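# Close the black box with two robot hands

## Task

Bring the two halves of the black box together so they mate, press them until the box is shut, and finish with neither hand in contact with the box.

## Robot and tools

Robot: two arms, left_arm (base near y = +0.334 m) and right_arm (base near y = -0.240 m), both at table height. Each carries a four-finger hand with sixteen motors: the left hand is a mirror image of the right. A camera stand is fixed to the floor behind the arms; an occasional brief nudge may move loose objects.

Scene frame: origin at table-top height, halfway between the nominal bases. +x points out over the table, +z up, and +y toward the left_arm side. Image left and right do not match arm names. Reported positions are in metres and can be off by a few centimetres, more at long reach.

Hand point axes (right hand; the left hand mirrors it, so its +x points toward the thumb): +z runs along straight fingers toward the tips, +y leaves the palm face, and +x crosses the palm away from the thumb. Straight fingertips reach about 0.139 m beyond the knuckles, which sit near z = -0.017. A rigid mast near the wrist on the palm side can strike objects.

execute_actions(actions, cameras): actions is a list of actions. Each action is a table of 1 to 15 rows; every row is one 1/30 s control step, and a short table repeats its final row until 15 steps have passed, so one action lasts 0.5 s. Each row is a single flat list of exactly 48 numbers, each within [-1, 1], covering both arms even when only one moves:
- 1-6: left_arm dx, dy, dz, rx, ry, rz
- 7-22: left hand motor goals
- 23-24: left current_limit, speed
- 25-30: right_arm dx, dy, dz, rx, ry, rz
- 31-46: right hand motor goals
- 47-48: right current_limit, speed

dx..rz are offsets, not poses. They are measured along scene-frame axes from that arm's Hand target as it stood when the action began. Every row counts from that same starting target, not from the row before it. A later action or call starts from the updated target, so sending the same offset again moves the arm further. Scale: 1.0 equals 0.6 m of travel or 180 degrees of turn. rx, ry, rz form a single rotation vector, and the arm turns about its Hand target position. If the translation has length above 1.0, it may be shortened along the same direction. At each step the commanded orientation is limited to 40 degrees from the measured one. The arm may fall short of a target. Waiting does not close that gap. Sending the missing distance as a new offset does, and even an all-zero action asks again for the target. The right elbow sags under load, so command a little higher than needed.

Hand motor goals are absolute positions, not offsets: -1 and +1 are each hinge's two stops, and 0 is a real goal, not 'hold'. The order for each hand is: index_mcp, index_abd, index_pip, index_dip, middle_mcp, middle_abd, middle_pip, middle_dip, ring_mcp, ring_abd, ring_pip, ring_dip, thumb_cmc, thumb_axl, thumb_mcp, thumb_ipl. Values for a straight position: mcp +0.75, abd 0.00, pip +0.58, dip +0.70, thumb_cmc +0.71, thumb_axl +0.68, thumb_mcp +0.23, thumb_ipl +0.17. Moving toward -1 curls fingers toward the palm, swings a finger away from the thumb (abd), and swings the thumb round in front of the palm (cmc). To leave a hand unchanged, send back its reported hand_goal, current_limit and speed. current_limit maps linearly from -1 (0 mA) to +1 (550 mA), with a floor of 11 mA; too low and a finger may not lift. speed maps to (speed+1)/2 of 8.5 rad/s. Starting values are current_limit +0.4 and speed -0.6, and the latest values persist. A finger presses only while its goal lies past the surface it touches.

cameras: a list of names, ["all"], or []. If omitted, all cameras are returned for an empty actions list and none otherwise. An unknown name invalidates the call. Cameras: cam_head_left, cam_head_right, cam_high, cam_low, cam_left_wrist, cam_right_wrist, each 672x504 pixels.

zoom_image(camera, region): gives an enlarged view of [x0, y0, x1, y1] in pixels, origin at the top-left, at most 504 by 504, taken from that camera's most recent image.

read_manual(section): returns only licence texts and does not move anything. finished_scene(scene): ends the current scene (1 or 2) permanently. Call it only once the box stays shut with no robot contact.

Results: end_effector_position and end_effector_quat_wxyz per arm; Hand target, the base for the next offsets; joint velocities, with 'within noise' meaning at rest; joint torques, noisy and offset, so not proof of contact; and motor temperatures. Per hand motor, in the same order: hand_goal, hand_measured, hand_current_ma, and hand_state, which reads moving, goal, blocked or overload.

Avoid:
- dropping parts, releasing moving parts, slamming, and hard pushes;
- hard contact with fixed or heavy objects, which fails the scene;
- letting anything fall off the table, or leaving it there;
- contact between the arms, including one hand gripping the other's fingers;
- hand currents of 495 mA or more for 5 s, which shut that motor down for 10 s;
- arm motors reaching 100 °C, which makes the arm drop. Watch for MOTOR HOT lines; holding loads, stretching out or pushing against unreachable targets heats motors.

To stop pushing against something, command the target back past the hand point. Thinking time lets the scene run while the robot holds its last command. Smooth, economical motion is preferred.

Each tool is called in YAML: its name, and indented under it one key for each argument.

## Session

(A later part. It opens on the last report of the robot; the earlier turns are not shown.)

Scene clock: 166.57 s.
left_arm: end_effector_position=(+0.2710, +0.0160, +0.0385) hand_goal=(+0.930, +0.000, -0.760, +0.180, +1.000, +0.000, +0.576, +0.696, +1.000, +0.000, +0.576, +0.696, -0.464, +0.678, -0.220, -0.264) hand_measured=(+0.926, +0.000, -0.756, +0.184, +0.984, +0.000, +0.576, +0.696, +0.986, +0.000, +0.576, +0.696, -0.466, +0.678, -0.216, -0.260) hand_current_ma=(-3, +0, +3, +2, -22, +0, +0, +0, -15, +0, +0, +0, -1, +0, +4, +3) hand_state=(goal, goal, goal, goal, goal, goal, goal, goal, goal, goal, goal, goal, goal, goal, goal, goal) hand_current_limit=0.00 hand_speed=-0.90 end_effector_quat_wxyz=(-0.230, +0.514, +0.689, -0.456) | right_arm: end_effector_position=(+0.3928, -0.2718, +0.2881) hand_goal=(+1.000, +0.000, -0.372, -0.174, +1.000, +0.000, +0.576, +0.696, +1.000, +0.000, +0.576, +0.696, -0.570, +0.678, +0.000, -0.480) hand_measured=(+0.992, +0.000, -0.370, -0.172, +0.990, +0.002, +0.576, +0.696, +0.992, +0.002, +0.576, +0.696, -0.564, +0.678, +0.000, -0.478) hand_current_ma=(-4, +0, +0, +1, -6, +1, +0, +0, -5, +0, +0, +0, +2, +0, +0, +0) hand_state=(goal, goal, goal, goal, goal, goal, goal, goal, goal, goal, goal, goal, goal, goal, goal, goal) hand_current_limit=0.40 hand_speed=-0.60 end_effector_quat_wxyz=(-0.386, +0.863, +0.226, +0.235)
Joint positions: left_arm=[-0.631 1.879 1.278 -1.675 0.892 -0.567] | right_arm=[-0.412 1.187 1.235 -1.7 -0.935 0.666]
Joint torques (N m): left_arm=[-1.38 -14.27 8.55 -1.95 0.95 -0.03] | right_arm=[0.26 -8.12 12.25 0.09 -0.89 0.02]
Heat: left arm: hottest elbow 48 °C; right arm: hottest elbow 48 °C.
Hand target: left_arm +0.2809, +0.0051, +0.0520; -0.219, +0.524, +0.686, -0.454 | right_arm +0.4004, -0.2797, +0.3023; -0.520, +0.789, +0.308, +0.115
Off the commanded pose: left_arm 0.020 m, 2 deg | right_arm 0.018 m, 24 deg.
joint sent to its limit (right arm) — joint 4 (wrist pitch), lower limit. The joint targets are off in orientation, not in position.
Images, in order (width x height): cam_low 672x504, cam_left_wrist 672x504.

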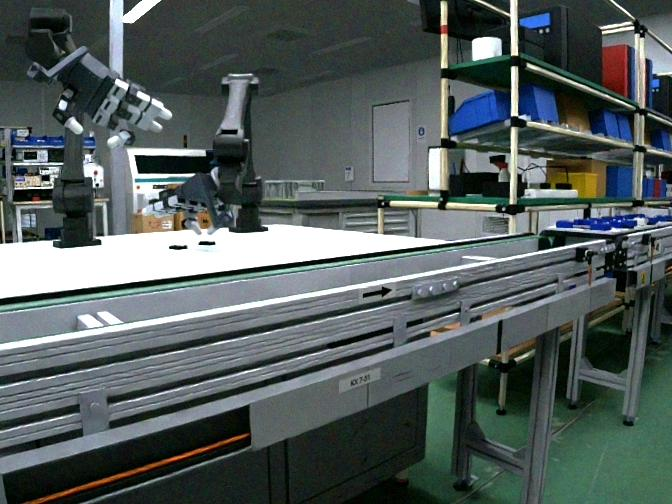

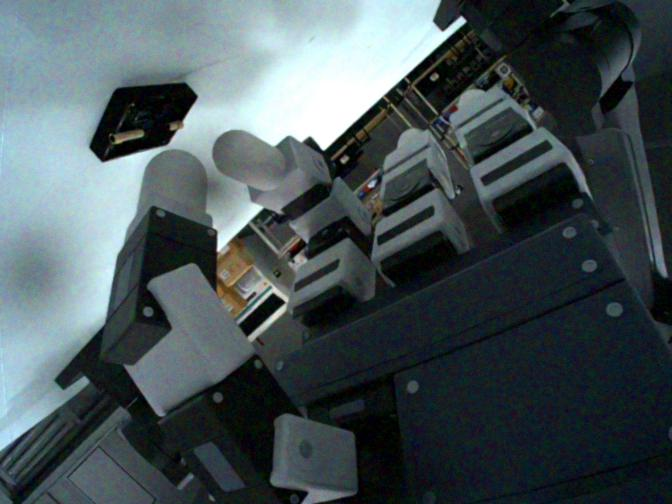

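execute_actions:
  actions:
    - [[-0.003,0.0415,0,0,0,0.0194,1,0,-0.445,-0.101,1,0,0.576,0.696,1,0,0.576,0.696,-0.465,0.678,-0.056,-0.373,0.1,-0.6,0,0,0,0,0,0,1,0,-0.372,-0.174,1,0,0.576,0.696,1,0,0.576,0.696,-0.571,0.678,0,-0.481,0.4,-0.6]]
  cameras: ["cam_left_wrist"]

zoom_image:
  camera: "cam_left_wrist"
  region: [60, 40, 300, 220]

Scene clock: 175.00 s.
left_arm: end_effector_position=(+0.2808, +0.0265, +0.0543) hand_goal=(+1.000, +0.000, -0.444, -0.100, +1.000, +0.000, +0.576, +0.696, +1.000, +0.000, +0.576, +0.696, -0.464, +0.678, -0.056, -0.372) hand_measured=(+0.984, +0.000, -0.448, -0.098, +0.984, +0.000, +0.576, +0.696, +0.986, +0.000, +0.576, +0.696, -0.466, +0.678, -0.058, -0.368) hand_current_ma=(-20, +0, -2, +2, -22, +0, +0, +0, -15, +0, +0, +0, -1, +0, -1, +3) hand_state=(goal, goal, goal, goal, goal, goal, goal, goal, goal, goal, goal, goal, goal, goal, goal, goal) hand_current_limit=0.10 hand_speed=-0.60 end_effector_quat_wxyz=(-0.204, +0.509, +0.698, -0.461) | right_arm: end_effector_position=(+0.3928, -0.2718, +0.2881) hand_goal=(+1.000, +0.000, -0.372, -0.174, +1.000, +0.000, +0.576, +0.696, +1.000, +0.000, +0.576, +0.696, -0.570, +0.678, +0.000, -0.480) hand_measured=(+0.992, +0.000, -0.370, -0.172, +0.990, +0.002, +0.576, +0.696, +0.992, +0.002, +0.576, +0.696, -0.564, +0.678, +0.000, -0.478) hand_current_ma=(-4, +0, +0, +1, -6, +1, +0, +0, -5, +0, +0, +0, +2, +0, +0, +0) hand_state=(goal, goal, goal, goal, goal, goal, goal, goal, goal, goal, goal, goal, goal, goal, goal, goal) hand_current_limit=0.40 hand_speed=-0.60 end_effector_quat_wxyz=(-0.386, +0.863, +0.226, +0.235)
Joint positions: left_arm=[-0.594 1.828 1.261 -1.668 0.898 -0.573] | right_arm=[-0.412 1.187 1.235 -1.7 -0.935 0.666]
Joint torques (N m): left_arm=[0.03 -14.27 5.01 -0.59 1.02 -0.14] | right_arm=[0.38 -8.35 12.21 0.08 -0.9 0.04]
Heat: left arm: hottest elbow 49 °C; right arm: hottest elbow 49 °C.
Hand target: left_arm +0.2792, +0.0299, +0.0520; -0.205, +0.503, +0.702, -0.461 | right_arm +0.4004, -0.2797, +0.3023; -0.520, +0.789, +0.308, +0.115
Off the commanded pose: left_arm 0.004 m, 1 deg | right_arm 0.018 m, 24 deg.
joint sent to its limit (right arm) — joint 4 (wrist pitch), lower limit. The joint targets are off in orientation, not in position.
Images, in order (width x height): cam_left_wrist 672x504.

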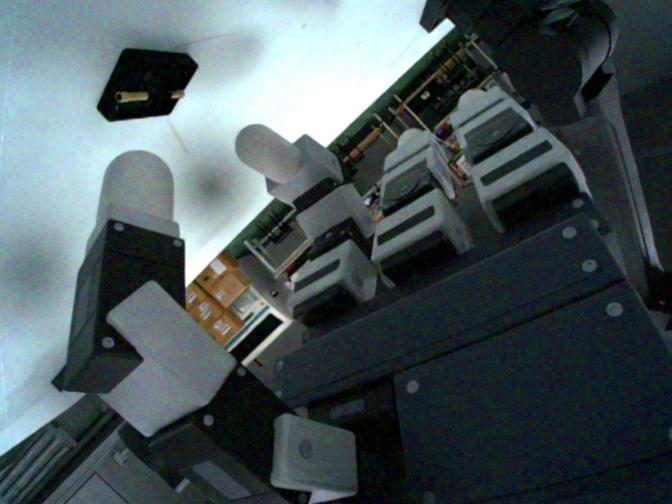

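Scaled by 2.100 from the camera's 672x504 image, which has a finer 960x720 frame.

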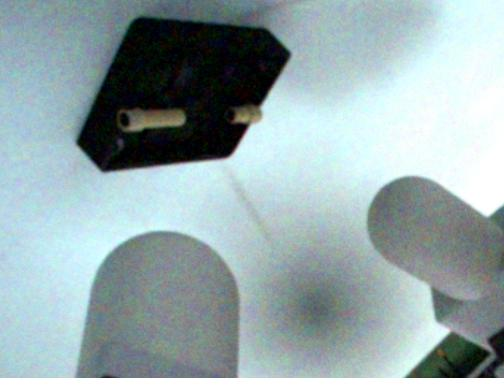

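execute_actions:
  actions:
    - [[-0.01,0,-0.035,0,0,0,1,0,-0.445,-0.101,1,0,0.576,0.696,1,0,0.576,0.696,-0.465,0.678,-0.056,-0.373,0.1,-0.6,0,0,0,0,0,0,1,0,-0.372,-0.174,1,0,0.576,0.696,1,0,0.576,0.696,-0.571,0.678,0,-0.481,0.4,-0.6]]
    - [[0,0,-0.025,0,0,0,1,0,-0.445,-0.101,1,0,0.576,0.696,1,0,0.576,0.696,-0.465,0.678,-0.056,-0.373,0.1,-0.6,0,0,0,0,0,0,1,0,-0.372,-0.174,1,0,0.576,0.696,1,0,0.576,0.696,-0.571,0.678,0,-0.481,0.4,-0.6]]
  cameras: ["cam_left_wrist"]

zoom_image:
  camera: "cam_left_wrist"
  region: [60, 40, 300, 220]

Scene clock: 180.37 s.
left_arm: end_effector_position=(+0.2791, +0.0272, +0.0293) hand_goal=(+1.000, +0.000, -0.444, -0.100, +1.000, +0.000, +0.576, +0.696, +1.000, +0.000, +0.576, +0.696, -0.464, +0.678, -0.056, -0.372) hand_measured=(+0.984, +0.000, -0.448, -0.098, +0.984, +0.000, +0.576, +0.696, +0.986, +0.000, +0.576, +0.696, -0.466, +0.678, -0.058, -0.368) hand_current_ma=(-20, +0, -2, +2, -22, +0, +0, +0, -15, +0, +0, +0, -1, +0, -1, +3) hand_state=(goal, goal, goal, goal, goal, goal, goal, goal, goal, goal, goal, goal, goal, goal, goal, goal) hand_current_limit=0.10 hand_speed=-0.60 end_effector_quat_wxyz=(-0.191, +0.513, +0.698, -0.461) | right_arm: end_effector_position=(+0.3928, -0.2718, +0.2881) hand_goal=(+1.000, +0.000, -0.372, -0.174, +1.000, +0.000, +0.576, +0.696, +1.000, +0.000, +0.576, +0.696, -0.570, +0.678, +0.000, -0.480) hand_measured=(+0.992, +0.000, -0.370, -0.172, +0.990, +0.002, +0.576, +0.696, +0.992, +0.002, +0.576, +0.696, -0.564, +0.678, +0.000, -0.478) hand_current_ma=(-4, +0, +0, +1, -6, +1, +0, +0, -5, +0, +0, +0, +2, +0, +0, +0) hand_state=(goal, goal, goal, goal, goal, goal, goal, goal, goal, goal, goal, goal, goal, goal, goal, goal) hand_current_limit=0.40 hand_speed=-0.60 end_effector_quat_wxyz=(-0.386, +0.863, +0.226, +0.235)
Joint positions: left_arm=[-0.594 1.841 1.211 -1.569 0.902 -0.582] | right_arm=[-0.412 1.187 1.235 -1.7 -0.935 0.666]
Joint torques (N m): left_arm=[-1.08 -11.69 4.93 -0.44 1.07 -0.11] | right_arm=[0.26 -8 12.25 0.12 -0.89 0.04]
Heat: left arm: hottest elbow 48 °C; right arm: hottest elbow 49 °C.
Hand target: left_arm +0.2733, +0.0299, +0.0161; -0.205, +0.503, +0.702, -0.460 | right_arm +0.4004, -0.2797, +0.3023; -0.520, +0.789, +0.308, +0.115
Off the commanded pose: left_arm 0.015 m, 2 deg | right_arm 0.018 m, 24 deg.
joint sent to its limit (right arm) — joint 4 (wrist pitch), lower limit. The joint targets are off in orientation, not in position.
Images, in order (width x height): cam_left_wrist 672x504.

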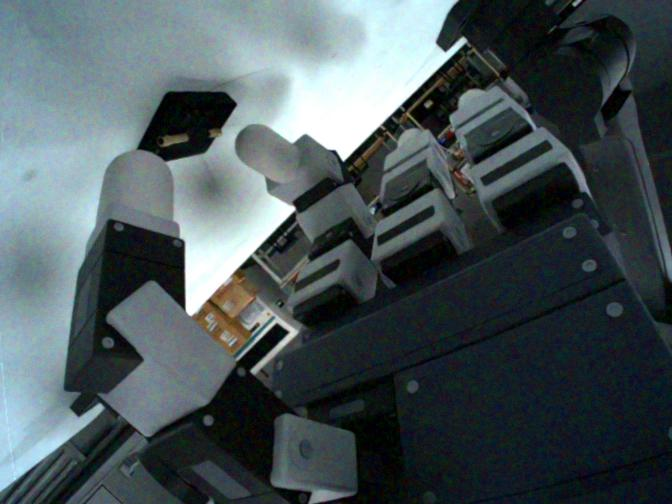

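Scaled by 2.100 from the camera's 672x504 image, which has a finer 960x720 frame.

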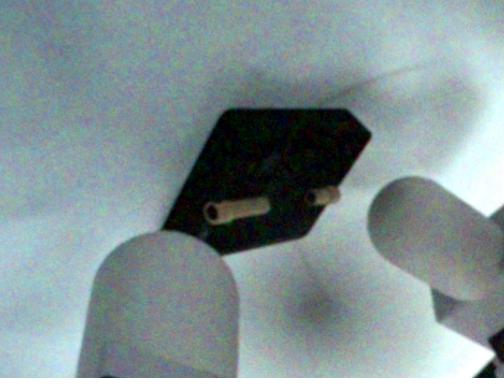

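execute_actions:
  actions:
    - [[-0.005,0,-0.020,0,0,0,1,0,-0.445,-0.101,1,0,0.576,0.696,1,0,0.576,0.696,-0.465,0.678,-0.056,-0.373,0.1,-0.6,0,0,0,0,0,0,1,0,-0.372,-0.174,1,0,0.576,0.696,1,0,0.576,0.696,-0.571,0.678,0,-0.481,0.4,-0.6]]
  cameras: ["cam_left_wrist", "cam_low"]

zoom_image:
  camera: "cam_left_wrist"
  region: [100, 60, 300, 210]

zoom_image:
  camera: "cam_low"
  region: [190, 225, 230, 255]

Scene clock: 182.10 s.
left_arm: end_effector_position=(+0.2771, +0.0282, +0.0175) hand_goal=(+1.000, +0.000, -0.444, -0.100, +1.000, +0.000, +0.576, +0.696, +1.000, +0.000, +0.576, +0.696, -0.464, +0.678, -0.056, -0.372) hand_measured=(+0.986, +0.000, -0.450, -0.102, +0.984, +0.000, +0.576, +0.696, +0.986, +0.000, +0.576, +0.696, -0.466, +0.678, -0.058, -0.368) hand_current_ma=(-18, +0, -3, -1, -22, +0, +0, +0, -15, +0, +0, +0, -1, +0, -1, +3) hand_state=(goal, goal, goal, goal, goal, goal, goal, goal, goal, goal, goal, goal, goal, goal, goal, goal) hand_current_limit=0.10 hand_speed=-0.60 end_effector_quat_wxyz=(-0.191, +0.510, +0.700, -0.462) | right_arm: end_effector_position=(+0.3928, -0.2718, +0.2881) hand_goal=(+1.000, +0.000, -0.372, -0.174, +1.000, +0.000, +0.576, +0.696, +1.000, +0.000, +0.576, +0.696, -0.570, +0.678, +0.000, -0.480) hand_measured=(+0.992, +0.000, -0.370, -0.172, +0.990, +0.002, +0.576, +0.696, +0.992, +0.002, +0.576, +0.696, -0.564, +0.678, +0.000, -0.478) hand_current_ma=(-4, +0, +0, +1, -6, +1, +0, +0, -5, +0, +0, +0, +2, +0, +0, +0) hand_state=(goal, goal, goal, goal, goal, goal, goal, goal, goal, goal, goal, goal, goal, goal, goal, goal) hand_current_limit=0.40 hand_speed=-0.60 end_effector_quat_wxyz=(-0.386, +0.863, +0.226, +0.235)
Joint positions: left_arm=[-0.594 1.855 1.194 -1.536 0.905 -0.588] | right_arm=[-0.412 1.187 1.235 -1.7 -0.935 0.666]
Joint torques (N m): left_arm=[-0.97 -11.75 4.62 -0.28 1.02 -0.17] | right_arm=[0.26 -8.35 12.25 0.12 -0.9 0.03]
Heat: left arm: hottest elbow 48 °C; right arm: hottest elbow 49 °C.
Hand target: left_arm +0.2701, +0.0300, +0.0040; -0.205, +0.503, +0.702, -0.461 | right_arm +0.4004, -0.2797, +0.3023; -0.520, +0.789, +0.308, +0.115
Off the commanded pose: left_arm 0.015 m, 2 deg | right_arm 0.018 m, 24 deg.
joint sent to its limit (right arm) — joint 4 (wrist pitch), lower limit. The joint targets are off in orientation, not in position.
Images, in order (width x height): cam_low 672x504, cam_left_wrist 672x504.

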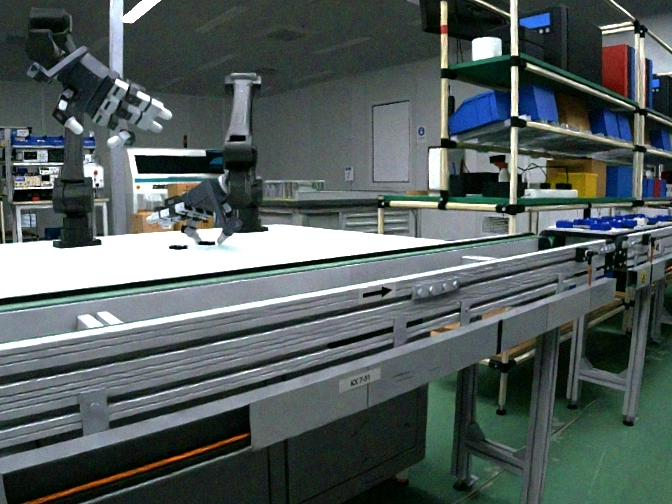

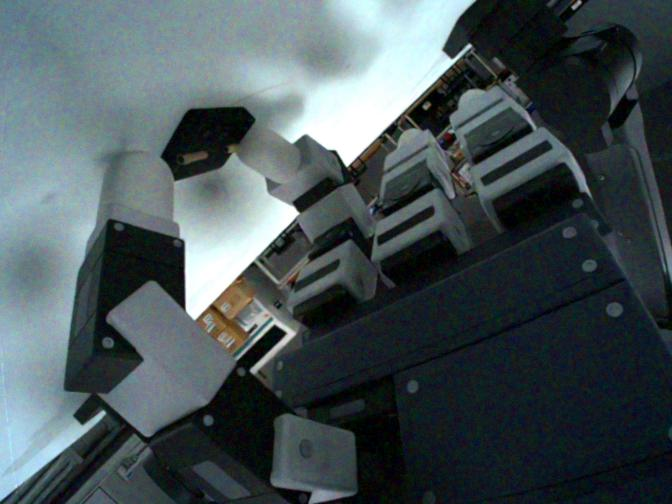

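Scaled by 2.520 from the camera's 672x504 image, which has a finer 960x720 frame.

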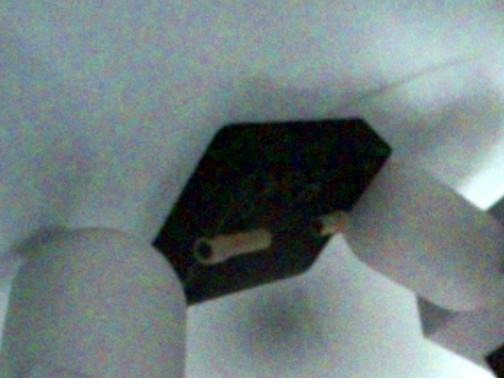

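Scaled by 12.600 from the camera's 672x504 image, which has a finer 960x720 frame.

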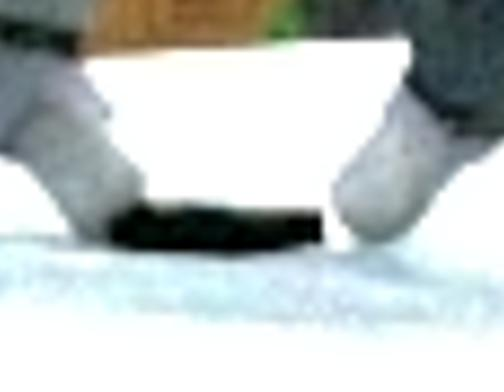

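execute_actions:
  actions:
    - [[0,0,0,0,0,0,1,0,-0.664,0.116,1,0,0.576,0.696,1,0,0.576,0.696,-0.465,0.678,-0.236,-0.189,0,-0.85,0,0,0,0,0,0,1,0,-0.372,-0.174,1,0,0.576,0.696,1,0,0.576,0.696,-0.571,0.678,0,-0.481,0.4,-0.6]]
  cameras: ["cam_left_wrist", "cam_low"]

zoom_image:
  camera: "cam_left_wrist"
  region: [100, 60, 300, 210]

zoom_image:
  camera: "cam_low"
  region: [190, 225, 230, 255]

Scene clock: 184.93 s.
left_arm: end_effector_position=(+0.2758, +0.0276, +0.0177) hand_goal=(+1.000, +0.000, -0.664, +0.116, +1.000, +0.000, +0.576, +0.696, +1.000, +0.000, +0.576, +0.696, -0.464, +0.678, -0.236, -0.188) hand_measured=(+0.998, +0.000, -0.650, +0.116, +0.984, +0.000, +0.576, +0.696, +0.986, +0.000, +0.576, +0.696, -0.466, +0.678, -0.226, -0.190) hand_current_ma=(+0, +0, +16, +0, -22, +0, +0, +0, -15, +0, +0, +0, -1, +0, +15, +0) hand_state=(goal, goal, goal, goal, goal, goal, goal, goal, goal, goal, goal, goal, goal, goal, goal, goal) hand_current_limit=0.00 hand_speed=-0.85 end_effector_quat_wxyz=(-0.193, +0.509, +0.701, -0.462) | right_arm: end_effector_position=(+0.3928, -0.2718, +0.2881) hand_goal=(+1.000, +0.000, -0.372, -0.174, +1.000, +0.000, +0.576, +0.696, +1.000, +0.000, +0.576, +0.696, -0.570, +0.678, +0.000, -0.480) hand_measured=(+0.992, +0.000, -0.370, -0.172, +0.990, +0.002, +0.576, +0.696, +0.992, +0.002, +0.576, +0.696, -0.564, +0.678, +0.000, -0.478) hand_current_ma=(-4, +0, +0, +1, -6, +1, +0, +0, -5, +0, +0, +0, +2, +0, +0, +0) hand_state=(goal, goal, goal, goal, goal, goal, goal, goal, goal, goal, goal, goal, goal, goal, goal, goal) hand_current_limit=0.40 hand_speed=-0.60 end_effector_quat_wxyz=(-0.386, +0.863, +0.226, +0.235)
Joint positions: left_arm=[-0.597 1.855 1.194 -1.536 0.908 -0.595] | right_arm=[-0.412 1.187 1.235 -1.7 -0.935 0.666]
Joint torques (N m): left_arm=[-1.38 -11.52 4.98 -0.42 0.9 -0.05] | right_arm=[0.38 -8.35 12.18 0.06 -0.89 0.04]
Heat: left arm: hottest elbow 48 °C; right arm: hottest elbow 49 °C.
Hand target: left_arm +0.2701, +0.0300, +0.0040; -0.205, +0.503, +0.702, -0.461 | right_arm +0.4004, -0.2797, +0.3023; -0.520, +0.789, +0.308, +0.115
Off the commanded pose: left_arm 0.015 m, 2 deg | right_arm 0.018 m, 24 deg.
joint sent to its limit (right arm) — joint 4 (wrist pitch), lower limit. The joint targets are off in orientation, not in position.
Images, in order (width x height): cam_low 672x504, cam_left_wrist 672x504.

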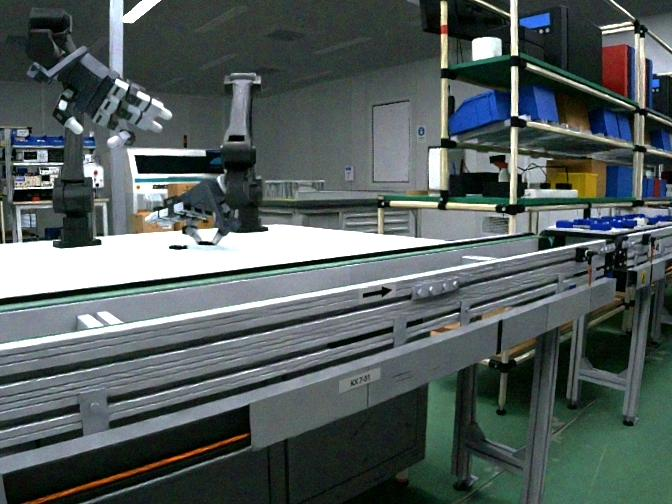

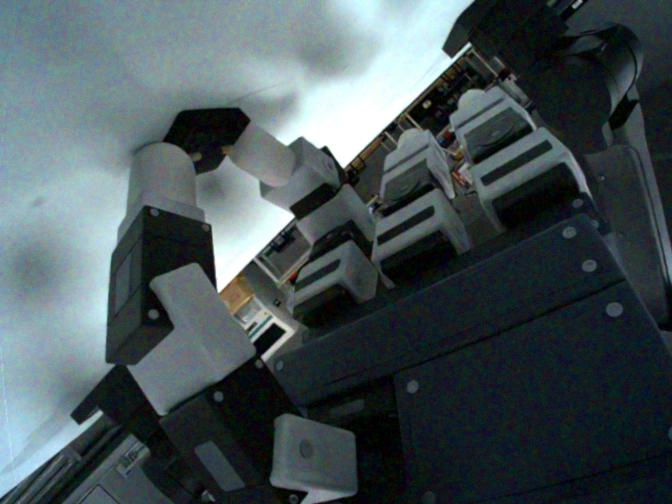

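Scaled by 2.520 from the camera's 672x504 image, which has a finer 960x720 frame.

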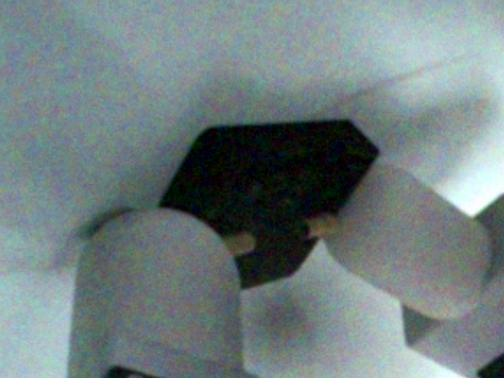

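Scaled by 12.600 from the camera's 672x504 image, which has a finer 960x720 frame.

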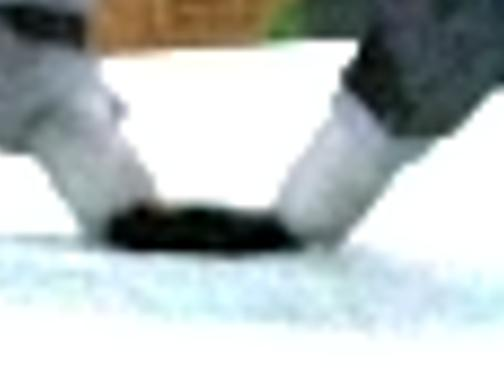

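execute_actions:
  actions:
    - [[0,0,0,0,0,0,0.904,0,-0.752,0.072,1,0,0.576,0.696,1,0,0.576,0.696,-0.465,0.678,-0.326,-0.232,0,-0.9,0,0,0,0,0,0,1,0,-0.372,-0.174,1,0,0.576,0.696,1,0,0.576,0.696,-0.571,0.678,0,-0.481,0.4,-0.6]]
  cameras: ["cam_left_wrist", "cam_low"]

zoom_image:
  camera: "cam_left_wrist"
  region: [100, 60, 300, 210]

zoom_image:
  camera: "cam_low"
  region: [190, 225, 230, 255]

Scene clock: 188.07 s.
left_arm: end_effector_position=(+0.2758, +0.0276, +0.0177) hand_goal=(+0.904, +0.000, -0.752, +0.072, +1.000, +0.000, +0.576, +0.696, +1.000, +0.000, +0.576, +0.696, -0.464, +0.678, -0.326, -0.232) hand_measured=(+0.994, +0.000, -0.656, +0.100, +0.984, +0.000, +0.576, +0.696, +0.986, +0.000, +0.576, +0.696, -0.466, +0.678, -0.226, -0.200) hand_current_ma=(+261, +0, +260, +42, -22, +0, +0, +0, -15, +0, +0, +0, -1, +0, +275, +79) hand_state=(blocked, goal, blocked, blocked, goal, goal, goal, goal, goal, goal, goal, goal, goal, goal, blocked, blocked) hand_current_limit=0.00 hand_speed=-0.90 end_effector_quat_wxyz=(-0.193, +0.509, +0.701, -0.462) | right_arm: end_effector_position=(+0.3928, -0.2718, +0.2881) hand_goal=(+1.000, +0.000, -0.372, -0.174, +1.000, +0.000, +0.576, +0.696, +1.000, +0.000, +0.576, +0.696, -0.570, +0.678, +0.000, -0.480) hand_measured=(+0.992, +0.000, -0.370, -0.172, +0.990, +0.002, +0.576, +0.696, +0.992, +0.002, +0.576, +0.696, -0.564, +0.678, +0.000, -0.478) hand_current_ma=(-4, +0, +0, +1, -6, +1, +0, +0, -5, +0, +0, +0, +2, +0, +0, +0) hand_state=(goal, goal, goal, goal, goal, goal, goal, goal, goal, goal, goal, goal, goal, goal, goal, goal) hand_current_limit=0.40 hand_speed=-0.60 end_effector_quat_wxyz=(-0.386, +0.863, +0.226, +0.235)
Joint positions: left_arm=[-0.597 1.855 1.194 -1.536 0.908 -0.595] | right_arm=[-0.412 1.187 1.235 -1.7 -0.935 0.666]
Joint velocities: left_arm=[within noise] | right_arm=[0.015 -0.005 -0.017 -0.002 -0.168 -0.007]
Joint torques (N m): left_arm=[-1.03 -11.58 4.77 -0.46 0.93 -0.07] | right_arm=[0.21 -8.12 12.25 0.08 -0.89 0.03]
Heat: left arm: hottest elbow 47 °C; right arm: hottest elbow 49 °C.
Hand target: left_arm +0.2701, +0.0300, +0.0040; -0.205, +0.503, +0.702, -0.461 | right_arm +0.4004, -0.2797, +0.3023; -0.520, +0.789, +0.308, +0.115
Off the commanded pose: left_arm 0.015 m, 2 deg | right_arm 0.018 m, 24 deg.
joint sent to its limit (right arm) — joint 4 (wrist pitch), lower limit. The joint targets are off in orientation, not in position.
Images, in order (width x height): cam_low 672x504, cam_left_wrist 672x504.

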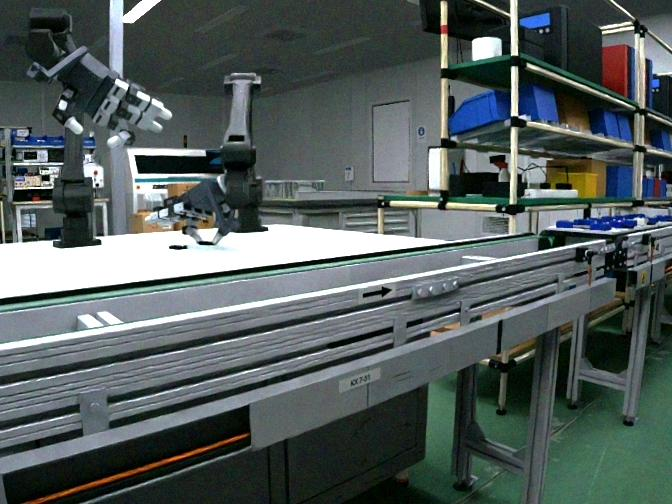

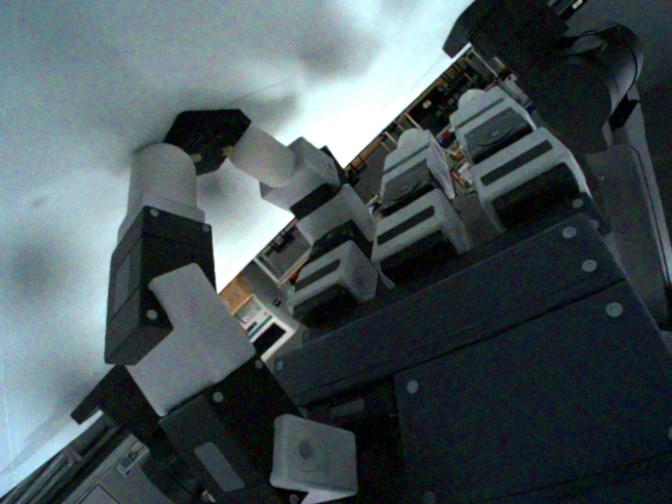

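Scaled by 2.520 from the camera's 672x504 image, which has a finer 960x720 frame.

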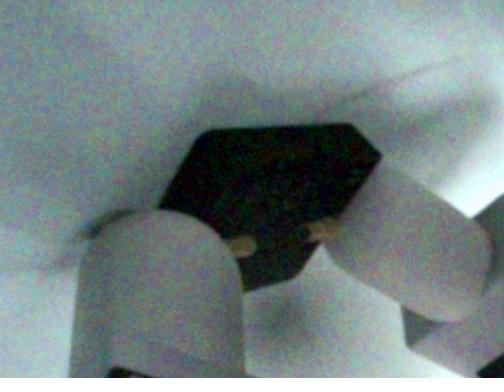

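Scaled by 12.600 from the camera's 672x504 image, which has a finer 960x720 frame.

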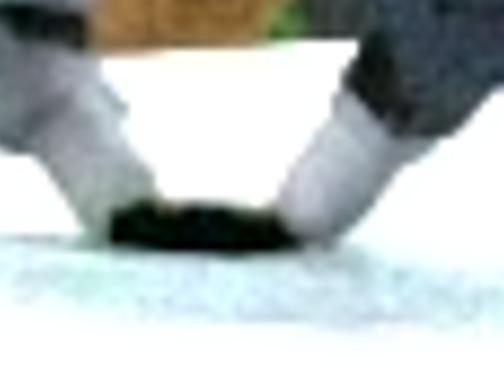

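execute_actions:
  actions:
    - [[0,0,0.03,0,0,0,0.904,0,-0.752,0.072,1,0,0.576,0.696,1,0,0.576,0.696,-0.465,0.678,-0.326,-0.232,0,-0.9,0,0,0,0,0,0,1,0,-0.372,-0.174,1,0,0.576,0.696,1,0,0.576,0.696,-0.571,0.678,0,-0.481,0.4,-0.6]]
    - [[0,0,0.02,0,0,0,0.904,0,-0.752,0.072,1,0,0.576,0.696,1,0,0.576,0.696,-0.465,0.678,-0.326,-0.232,0,-0.9,0,0,0,0,0,0,1,0,-0.372,-0.174,1,0,0.576,0.696,1,0,0.576,0.696,-0.571,0.678,0,-0.481,0.4,-0.6]]
    - [[0,0,0.02,0,0,0,0.904,0,-0.752,0.072,1,0,0.576,0.696,1,0,0.576,0.696,-0.465,0.678,-0.326,-0.232,0,-0.9,0,0,0,0,0,0,1,0,-0.372,-0.174,1,0,0.576,0.696,1,0,0.576,0.696,-0.571,0.678,0,-0.481,0.4,-0.6]]
  cameras: ["cam_left_wrist", "cam_low"]

zoom_image:
  camera: "cam_left_wrist"
  region: [100, 60, 300, 210]

zoom_image:
  camera: "cam_low"
  region: [180, 215, 240, 255]

Scene clock: 191.07 s.
left_arm: end_effector_position=(+0.2659, +0.0343, +0.0367) hand_goal=(+0.904, +0.000, -0.752, +0.072, +1.000, +0.000, +0.576, +0.696, +1.000, +0.000, +0.576, +0.696, -0.464, +0.678, -0.326, -0.232) hand_measured=(+0.994, +0.000, -0.656, +0.100, +0.984, +0.000, +0.576, +0.696, +0.986, +0.000, +0.576, +0.696, -0.466, +0.678, -0.226, -0.200) hand_current_ma=(+261, +0, +260, +42, -22, +0, +0, +0, -15, +0, +0, +0, -1, +0, +275, +79) hand_state=(blocked, goal, blocked, blocked, goal, goal, goal, goal, goal, goal, goal, goal, goal, goal, blocked, blocked) hand_current_limit=0.00 hand_speed=-0.90 end_effector_quat_wxyz=(-0.209, +0.499, +0.702, -0.463) | right_arm: end_effector_position=(+0.3928, -0.2718, +0.2881) hand_goal=(+1.000, +0.000, -0.372, -0.174, +1.000, +0.000, +0.576, +0.696, +1.000, +0.000, +0.576, +0.696, -0.570, +0.678, +0.000, -0.480) hand_measured=(+0.992, +0.000, -0.370, -0.172, +0.990, +0.002, +0.576, +0.696, +0.992, +0.002, +0.576, +0.696, -0.564, +0.678, +0.000, -0.478) hand_current_ma=(-4, +0, +0, +1, -6, +1, +0, +0, -5, +0, +0, +0, +2, +0, +0, +0) hand_state=(goal, goal, goal, goal, goal, goal, goal, goal, goal, goal, goal, goal, goal, goal, goal, goal) hand_current_limit=0.40 hand_speed=-0.60 end_effector_quat_wxyz=(-0.386, +0.863, +0.226, +0.235)
Joint positions: left_arm=[-0.597 1.822 1.194 -1.606 0.908 -0.595] | right_arm=[-0.412 1.187 1.235 -1.7 -0.935 0.666]
Joint torques (N m): left_arm=[-1.14 -14.1 7.41 -1.92 0.92 -0.11] | right_arm=[0.38 -8.41 12.23 0.02 -0.89 0.03]
Heat: left arm: hottest elbow 47 °C; right arm: hottest elbow 49 °C.
Hand target: left_arm +0.2701, +0.0300, +0.0460; -0.205, +0.503, +0.702, -0.461 | right_arm +0.4004, -0.2797, +0.3023; -0.520, +0.789, +0.308, +0.115
Off the commanded pose: left_arm 0.011 m, 1 deg | right_arm 0.018 m, 24 deg.
joint sent to its limit (right arm) — joint 4 (wrist pitch), lower limit. The joint targets are off in orientation, not in position.
Images, in order (width x height): cam_low 672x504, cam_left_wrist 672x504.

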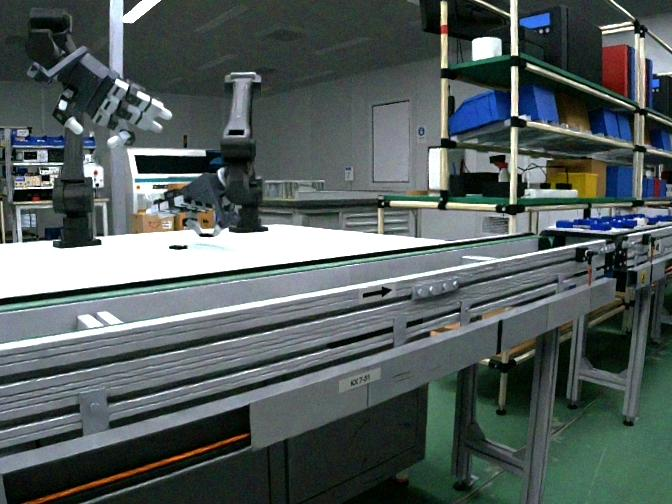

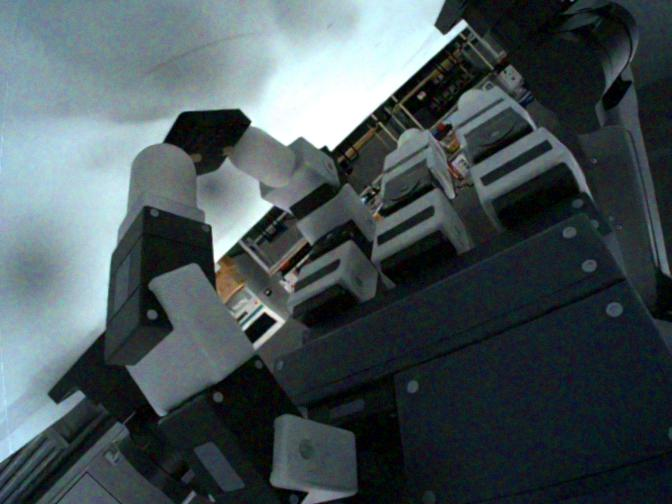

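Scaled by 2.520 from the camera's 672x504 image, which has a finer 960x720 frame.

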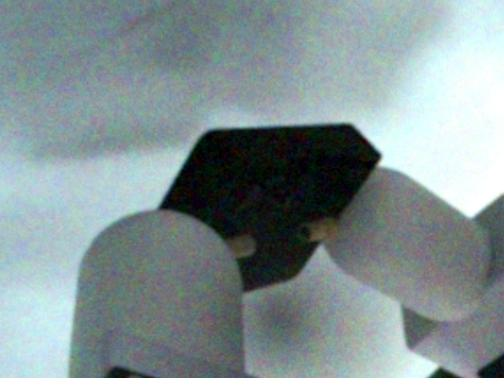

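Scaled by 8.400 from the camera's 672x504 image, which has a finer 960x720 frame.

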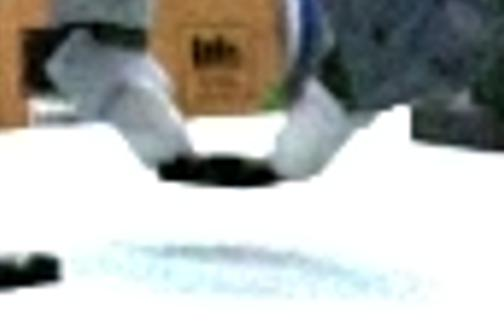

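execute_actions:
  actions:
    - [[-0.002,0.0045,0.018,-0.07,-0.031,0,0.904,0,-0.752,0.072,1,0,0.576,0.696,1,0,0.576,0.696,-0.465,0.678,-0.326,-0.232,0,-0.9,0,0,0,0,0,0,1,0,-0.372,-0.174,1,0,0.576,0.696,1,0,0.576,0.696,-0.571,0.678,0,-0.481,0.4,-0.6]]
    - [[-0.002,0.0045,0.018,-0.07,-0.031,0,0.904,0,-0.752,0.072,1,0,0.576,0.696,1,0,0.576,0.696,-0.465,0.678,-0.326,-0.232,0,-0.9,0,0,0,0,0,0,1,0,-0.372,-0.174,1,0,0.576,0.696,1,0,0.576,0.696,-0.571,0.678,0,-0.481,0.4,-0.6]]
    - [[-0.002,0.0045,0.018,-0.07,-0.031,0,0.904,0,-0.752,0.072,1,0,0.576,0.696,1,0,0.576,0.696,-0.465,0.678,-0.326,-0.232,0,-0.9,0,0,0,0,0,0,1,0,-0.372,-0.174,1,0,0.576,0.696,1,0,0.576,0.696,-0.571,0.678,0,-0.481,0.4,-0.6]]
    - [[-0.002,0.0045,0.018,-0.07,-0.031,0,0.904,0,-0.752,0.072,1,0,0.576,0.696,1,0,0.576,0.696,-0.465,0.678,-0.326,-0.232,0,-0.9,0,0,0,0,0,0,1,0,-0.372,-0.174,1,0,0.576,0.696,1,0,0.576,0.696,-0.571,0.678,0,-0.481,0.4,-0.6]]
  cameras: ["cam_left_wrist", "cam_low", "cam_high"]

zoom_image:
  camera: "cam_low"
  region: [150, 150, 270, 260]

Scene clock: 197.23 s.
left_arm: end_effector_position=(+0.2607, +0.0392, +0.0919) hand_goal=(+0.904, +0.000, -0.752, +0.072, +1.000, +0.000, +0.576, +0.696, +1.000, +0.000, +0.576, +0.696, -0.464, +0.678, -0.326, -0.232) hand_measured=(+0.994, +0.000, -0.656, +0.100, +0.988, +0.002, +0.576, +0.696, +0.990, +0.002, +0.576, +0.696, -0.462, +0.680, -0.226, -0.200) hand_current_ma=(+261, +0, +260, +42, -15, +0, +0, +0, -10, +0, +0, +0, +1, +0, +275, +79) hand_state=(blocked, goal, blocked, blocked, goal, goal, goal, goal, goal, goal, goal, goal, goal, goal, blocked, blocked) hand_current_limit=0.00 hand_speed=-0.90 end_effector_quat_wxyz=(+0.167, +0.622, +0.470, -0.604) | right_arm: end_effector_position=(+0.3928, -0.2718, +0.2881) hand_goal=(+1.000, +0.000, -0.372, -0.174, +1.000, +0.000, +0.576, +0.696, +1.000, +0.000, +0.576, +0.696, -0.570, +0.678, +0.000, -0.480) hand_measured=(+0.992, +0.000, -0.370, -0.172, +0.990, +0.002, +0.576, +0.696, +0.992, +0.002, +0.576, +0.696, -0.564, +0.678, +0.000, -0.478) hand_current_ma=(-4, +0, +0, +1, -6, +1, +0, +0, -5, +0, +0, +0, +2, +0, +0, +0) hand_state=(goal, goal, goal, goal, goal, goal, goal, goal, goal, goal, goal, goal, goal, goal, goal, goal) hand_current_limit=0.40 hand_speed=-0.60 end_effector_quat_wxyz=(-0.386, +0.863, +0.226, +0.235)
Joint positions: left_arm=[-0.392 1.657 0.857 -1.644 1.229 0.525] | right_arm=[-0.412 1.187 1.235 -1.7 -0.935 0.666]
Joint torques (N m): left_arm=[-0.03 -7.47 5.65 -1.69 0.89 0.09] | right_arm=[0.38 -8 12.23 0.14 -0.88 0.03]
Heat: left arm: hottest elbow 47 °C; right arm: hottest elbow 49 °C.
Hand target: left_arm +0.2654, +0.0407, +0.0893; +0.163, +0.619, +0.466, -0.611 | right_arm +0.4004, -0.2797, +0.3023; -0.520, +0.789, +0.308, +0.115
Off the commanded pose: left_arm 0.006 m, 1 deg | right_arm 0.018 m, 24 deg.
joint sent to its limit (right arm) — joint 4 (wrist pitch), lower limit. The joint targets are off in orientation, not in position.
Images, in order (width x height): cam_high 672x504, cam_low 672x504, cam_left_wrist 672x504.

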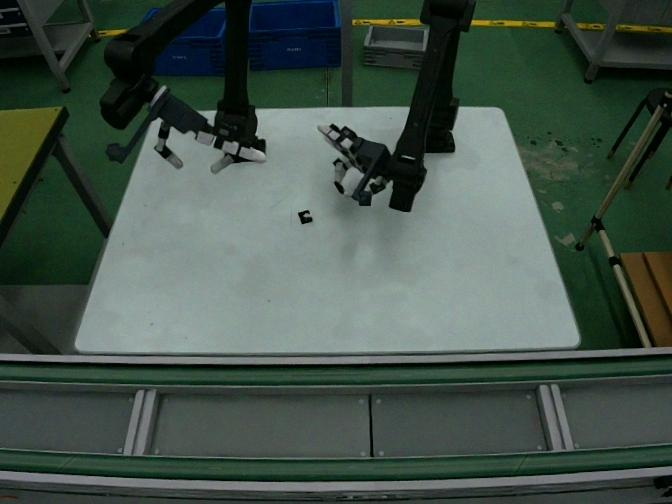

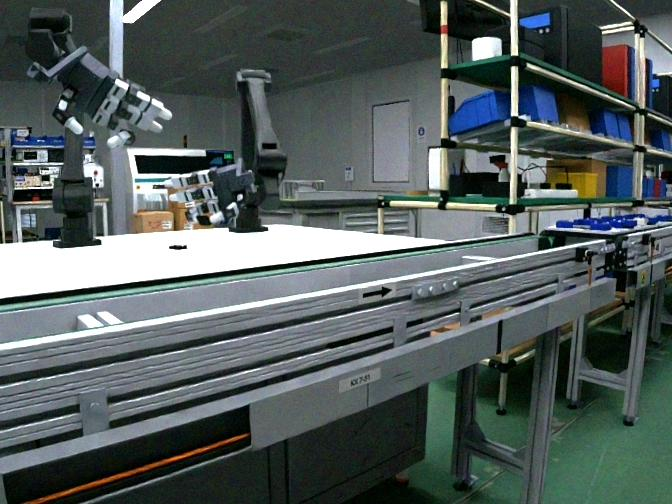

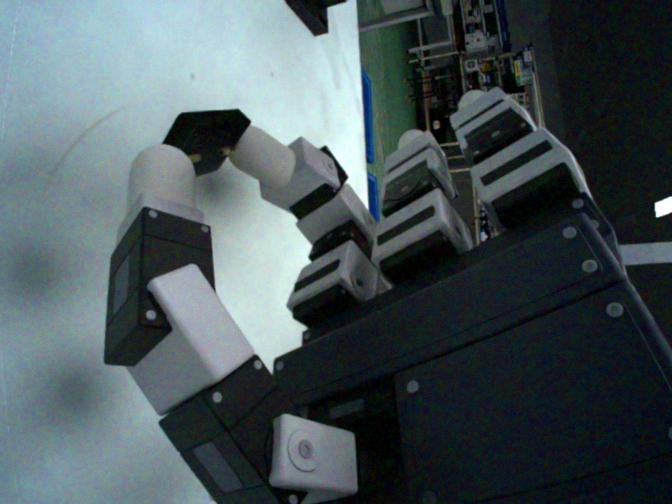

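Scaled by 4.200 from the camera's 672x504 image, which has a finer 960x720 frame.

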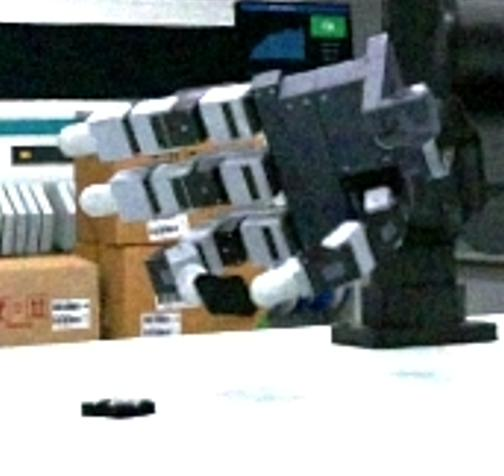

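execute_actions:
  actions:
    - [[0,0.0055,0.003,-0.0162,-0.0131,0.0429,0.904,0,-0.752,0.072,1,0,0.576,0.696,1,0,0.576,0.696,-0.465,0.678,-0.326,-0.232,0,-0.9,0,0,0,0,0,0,1,0,-0.372,-0.174,1,0,0.576,0.696,1,0,0.576,0.696,-0.571,0.678,0,-0.481,0.4,-0.6]]
    - [[0,0.0055,0.003,-0.0162,-0.0131,0.0429,0.904,0,-0.752,0.072,1,0,0.576,0.696,1,0,0.576,0.696,-0.465,0.678,-0.326,-0.232,0,-0.9,0,0,0,0,0,0,1,0,-0.372,-0.174,1,0,0.576,0.696,1,0,0.576,0.696,-0.571,0.678,0,-0.481,0.4,-0.6]]
    - [[0,0.0055,0.003,-0.0162,-0.0131,0.0429,0.904,0,-0.752,0.072,1,0,0.576,0.696,1,0,0.576,0.696,-0.465,0.678,-0.326,-0.232,0,-0.9,0,0,0,0,0,0,1,0,-0.372,-0.174,1,0,0.576,0.696,1,0,0.576,0.696,-0.571,0.678,0,-0.481,0.4,-0.6]]
    - [[0,0.0055,0.003,-0.0162,-0.0131,0.0429,0.904,0,-0.752,0.072,1,0,0.576,0.696,1,0,0.576,0.696,-0.465,0.678,-0.326,-0.232,0,-0.9,0,0,0,0,0,0,1,0,-0.372,-0.174,1,0,0.576,0.696,1,0,0.576,0.696,-0.571,0.678,0,-0.481,0.4,-0.6]]
  cameras: ["cam_left_wrist", "cam_low", "cam_high"]

zoom_image:
  camera: "cam_low"
  region: [150, 150, 270, 260]

Scene clock: 210.40 s.
left_arm: end_effector_position=(+0.2658, +0.0514, +0.0999) hand_goal=(+0.904, +0.000, -0.752, +0.072, +1.000, +0.000, +0.576, +0.696, +1.000, +0.000, +0.576, +0.696, -0.464, +0.678, -0.326, -0.232) hand_measured=(+0.994, +0.000, -0.656, +0.100, +0.994, +0.002, +0.576, +0.696, +0.996, +0.002, +0.576, +0.696, -0.460, +0.680, -0.226, -0.200) hand_current_ma=(+261, +0, +260, +42, -5, +1, +0, +0, -4, +1, +0, +0, +2, +1, +275, +79) hand_state=(blocked, goal, blocked, blocked, goal, goal, goal, goal, goal, goal, goal, goal, goal, goal, blocked, blocked) hand_current_limit=0.00 hand_speed=-0.90 end_effector_quat_wxyz=(+0.357, +0.539, +0.455, -0.612) | right_arm: end_effector_position=(+0.3928, -0.2718, +0.2881) hand_goal=(+1.000, +0.000, -0.372, -0.174, +1.000, +0.000, +0.576, +0.696, +1.000, +0.000, +0.576, +0.696, -0.570, +0.678, +0.000, -0.480) hand_measured=(+0.992, +0.000, -0.370, -0.172, +0.990, +0.002, +0.576, +0.696, +0.992, +0.002, +0.576, +0.696, -0.564, +0.678, +0.000, -0.478) hand_current_ma=(-4, +0, +0, +1, -6, +1, +0, +0, -5, +0, +0, +0, +2, +0, +0, +0) hand_state=(goal, goal, goal, goal, goal, goal, goal, goal, goal, goal, goal, goal, goal, goal, goal, goal) hand_current_limit=0.40 hand_speed=-0.60 end_effector_quat_wxyz=(-0.386, +0.863, +0.226, +0.235)
Joint positions: left_arm=[-0.348 1.505 0.575 -0.944 1.575 0.131] | right_arm=[-0.412 1.187 1.235 -1.7 -0.935 0.666]
Joint torques (N m): left_arm=[0.03 -6.48 4.15 0.27 1.66 0.17] | right_arm=[0.32 -8.29 12.23 0.14 -0.89 0.02]
Heat: left arm: hottest elbow 46 °C; right arm: hottest elbow 50 °C.
Hand target: left_arm +0.2653, +0.0540, +0.0963; +0.417, +0.501, +0.535, -0.537 | right_arm +0.4004, -0.2797, +0.3023; -0.520, +0.789, +0.308, +0.115
Off the commanded pose: left_arm 0.004 m, 15 deg | right_arm 0.018 m, 24 deg.
joint sent to its limit (right arm) — joint 4 (wrist pitch), lower limit. The joint targets are off in orientation, not in position.
Images, in order (width x height): cam_high 672x504, cam_low 672x504, cam_left_wrist 672x504.

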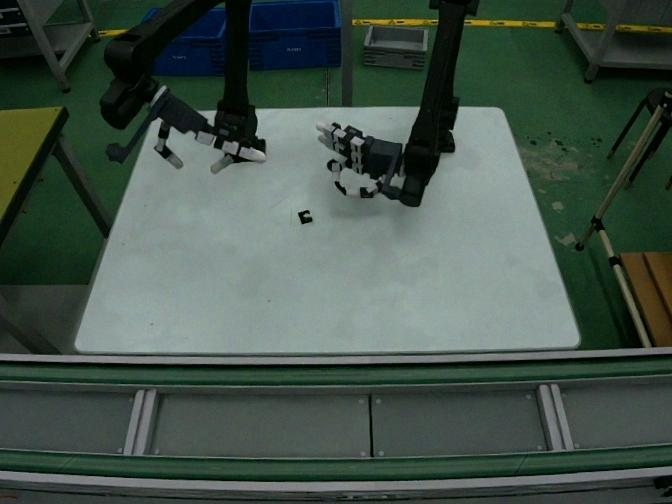

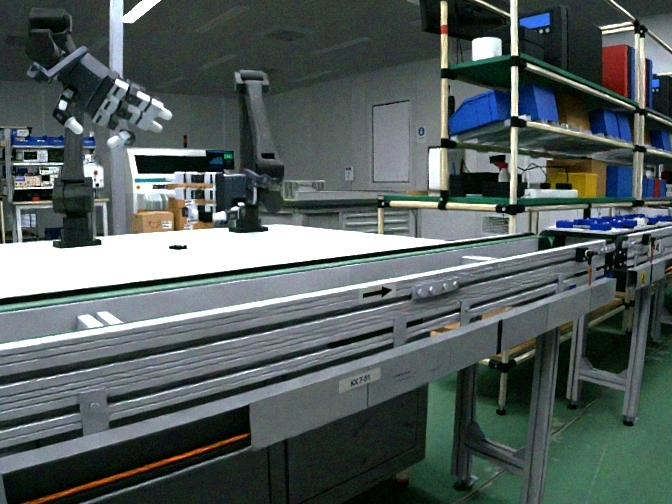

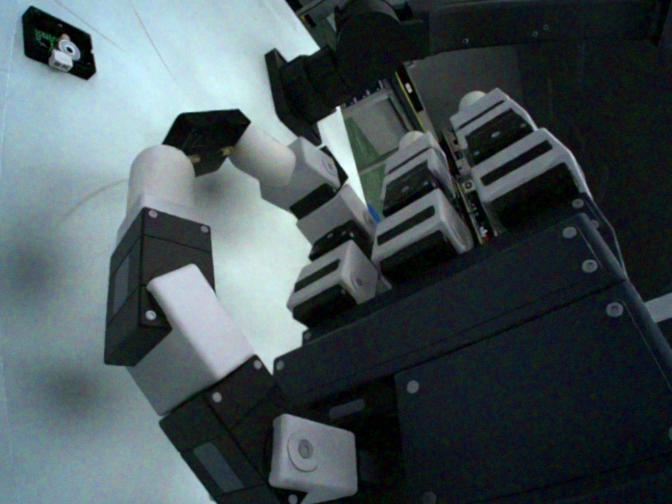

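Scaled by 4.200 from the camera's 672x504 image, which has a finer 960x720 frame.

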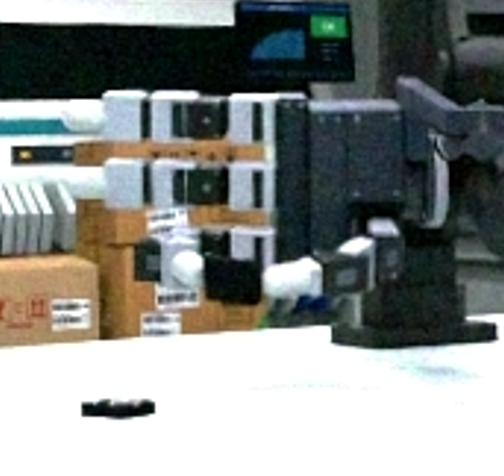

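execute_actions:
  actions:
    - [[0,0,0,0,0,0.02,0.904,0,-0.752,0.072,1,0,0.576,0.696,1,0,0.576,0.696,-0.465,0.678,-0.326,-0.232,0,-0.9,0,0,0,0,0,0,1,0,-0.372,-0.174,1,0,0.576,0.696,1,0,0.576,0.696,-0.571,0.678,0,-0.481,0.4,-0.6]]
    - [[0,0,0,0,0,0.02,0.904,0,-0.752,0.072,1,0,0.576,0.696,1,0,0.576,0.696,-0.465,0.678,-0.326,-0.232,0,-0.9,0,0,0,0,0,0,1,0,-0.372,-0.174,1,0,0.576,0.696,1,0,0.576,0.696,-0.571,0.678,0,-0.481,0.4,-0.6]]

Scene clock: 212.97 s.
left_arm: end_effector_position=(+0.2660, +0.0513, +0.1002) hand_goal=(+0.904, +0.000, -0.752, +0.072, +1.000, +0.000, +0.576, +0.696, +1.000, +0.000, +0.576, +0.696, -0.464, +0.678, -0.326, -0.232) hand_measured=(+0.994, +0.000, -0.656, +0.100, +0.994, +0.002, +0.576, +0.696, +0.996, +0.002, +0.576, +0.696, -0.460, +0.680, -0.226, -0.200) hand_current_ma=(+261, +0, +260, +42, -5, +1, +0, +0, -4, +1, +0, +0, +2, +1, +275, +79) hand_state=(blocked, goal, blocked, blocked, goal, goal, goal, goal, goal, goal, goal, goal, goal, goal, blocked, blocked) hand_current_limit=0.00 hand_speed=-0.90 end_effector_quat_wxyz=(+0.358, +0.540, +0.454, -0.612) | right_arm: end_effector_position=(+0.3928, -0.2718, +0.2881) hand_goal=(+1.000, +0.000, -0.372, -0.174, +1.000, +0.000, +0.576, +0.696, +1.000, +0.000, +0.576, +0.696, -0.570, +0.678, +0.000, -0.480) hand_measured=(+0.992, +0.000, -0.370, -0.172, +0.990, +0.002, +0.576, +0.696, +0.992, +0.002, +0.576, +0.696, -0.564, +0.678, +0.000, -0.478) hand_current_ma=(-4, +0, +0, +1, -6, +1, +0, +0, -5, +0, +0, +0, +2, +0, +0, +0) hand_state=(goal, goal, goal, goal, goal, goal, goal, goal, goal, goal, goal, goal, goal, goal, goal, goal) hand_current_limit=0.40 hand_speed=-0.60 end_effector_quat_wxyz=(-0.386, +0.863, +0.226, +0.235)
Joint positions: left_arm=[-0.348 1.505 0.575 -0.944 1.576 0.134] | right_arm=[-0.412 1.187 1.235 -1.7 -0.935 0.666]
Joint torques (N m): left_arm=[-0.03 -5.83 4.14 -0.17 1.69 0.2] | right_arm=[0.32 -8.23 12.18 0.06 -0.89 0.02]
Heat: left arm: hottest elbow 46 °C; right arm: hottest elbow 50 °C.
Hand target: left_arm +0.2653, +0.0540, +0.0963; +0.450, +0.466, +0.566, -0.510 | right_arm +0.4004, -0.2797, +0.3023; -0.520, +0.789, +0.308, +0.115
Off the commanded pose: left_arm 0.005 m, 22 deg | right_arm 0.018 m, 24 deg.
joint sent to its limit (left arm) — joint 5 (wrist yaw), upper limit. The joint targets are off in orientation, not in position.
joint sent to its limit (right arm) — joint 4 (wrist pitch), lower limit. The joint targets are off in orientation, not in position.

execute_actions:
  actions:
    - [[0,0,0,0.0385,0.0578,-0.014,0.904,0,-0.752,0.072,1,0,0.576,0.696,1,0,0.576,0.696,-0.465,0.678,-0.326,-0.232,0,-0.9,0,0,0,0,0,0,1,0,-0.372,-0.174,1,0,0.576,0.696,1,0,0.576,0.696,-0.571,0.678,0,-0.481,0.4,-0.6]]
    - [[0,0,0,0.0385,0.0578,-0.014,0.904,0,-0.752,0.072,1,0,0.576,0.696,1,0,0.576,0.696,-0.465,0.678,-0.326,-0.232,0,-0.9,0,0,0,0,0,0,1,0,-0.372,-0.174,1,0,0.576,0.696,1,0,0.576,0.696,-0.571,0.678,0,-0.481,0.4,-0.6]]
    - [[0,0,0,0.0385,0.0578,-0.014,0.904,0,-0.752,0.072,1,0,0.576,0.696,1,0,0.576,0.696,-0.465,0.678,-0.326,-0.232,0,-0.9,0,0,0,0,0,0,1,0,-0.372,-0.174,1,0,0.576,0.696,1,0,0.576,0.696,-0.571,0.678,0,-0.481,0.4,-0.6]]
    - [[0,0,0,0.0385,0.0578,-0.014,0.904,0,-0.752,0.072,1,0,0.576,0.696,1,0,0.576,0.696,-0.465,0.678,-0.326,-0.232,0,-0.9,0,0,0,0,0,0,1,0,-0.372,-0.174,1,0,0.576,0.696,1,0,0.576,0.696,-0.571,0.678,0,-0.481,0.4,-0.6]]

Scene clock: 220.37 s.
left_arm: end_effector_position=(+0.2494, +0.0647, +0.0810) hand_goal=(+0.904, +0.000, -0.752, +0.072, +1.000, +0.000, +0.576, +0.696, +1.000, +0.000, +0.576, +0.696, -0.464, +0.678, -0.326, -0.232) hand_measured=(+0.994, +0.000, -0.656, +0.100, +0.992, +0.002, +0.576, +0.696, +0.994, +0.002, +0.576, +0.696, -0.460, +0.680, -0.226, -0.200) hand_current_ma=(+261, +0, +260, +42, -6, +1, +0, +0, -5, +1, +0, +0, +3, +1, +275, +79) hand_state=(blocked, goal, blocked, blocked, goal, goal, goal, goal, goal, goal, goal, goal, goal, goal, blocked, blocked) hand_current_limit=0.00 hand_speed=-0.90 end_effector_quat_wxyz=(+0.035, +0.387, +0.752, -0.533) | right_arm: end_effector_position=(+0.3928, -0.2718, +0.2881) hand_goal=(+1.000, +0.000, -0.372, -0.174, +1.000, +0.000, +0.576, +0.696, +1.000, +0.000, +0.576, +0.696, -0.570, +0.678, +0.000, -0.480) hand_measured=(+0.992, +0.000, -0.370, -0.172, +0.990, +0.002, +0.576, +0.696, +0.992, +0.002, +0.576, +0.696, -0.564, +0.678, +0.000, -0.478) hand_current_ma=(-4, +0, +0, +1, -6, +1, +0, +0, -5, +0, +0, +0, +2, +0, +0, +0) hand_state=(goal, goal, goal, goal, goal, goal, goal, goal, goal, goal, goal, goal, goal, goal, goal, goal) hand_current_limit=0.40 hand_speed=-0.60 end_effector_quat_wxyz=(-0.386, +0.863, +0.226, +0.235)
Joint positions: left_arm=[-0.49 1.301 0.723 -0.834 1.121 -1.206] | right_arm=[-0.412 1.187 1.235 -1.7 -0.935 0.666]
Joint torques (N m): left_arm=[-0.97 -7.71 10.41 1.2 1.22 -0.11] | right_arm=[0.44 -8.12 12.22 0.09 -0.88 0.03]
Heat: left arm: hottest elbow 46 °C; right arm: hottest elbow 50 °C.
Hand target: left_arm +0.2653, +0.0539, +0.0964; +0.055, +0.395, +0.748, -0.530 | right_arm +0.4004, -0.2797, +0.3023; -0.520, +0.789, +0.308, +0.115
Off the commanded pose: left_arm 0.025 m, 3 deg | right_arm 0.018 m, 24 deg.
joint sent to its limit (right arm) — joint 4 (wrist pitch), lower limit. The joint targets are off in orientation, not in position.


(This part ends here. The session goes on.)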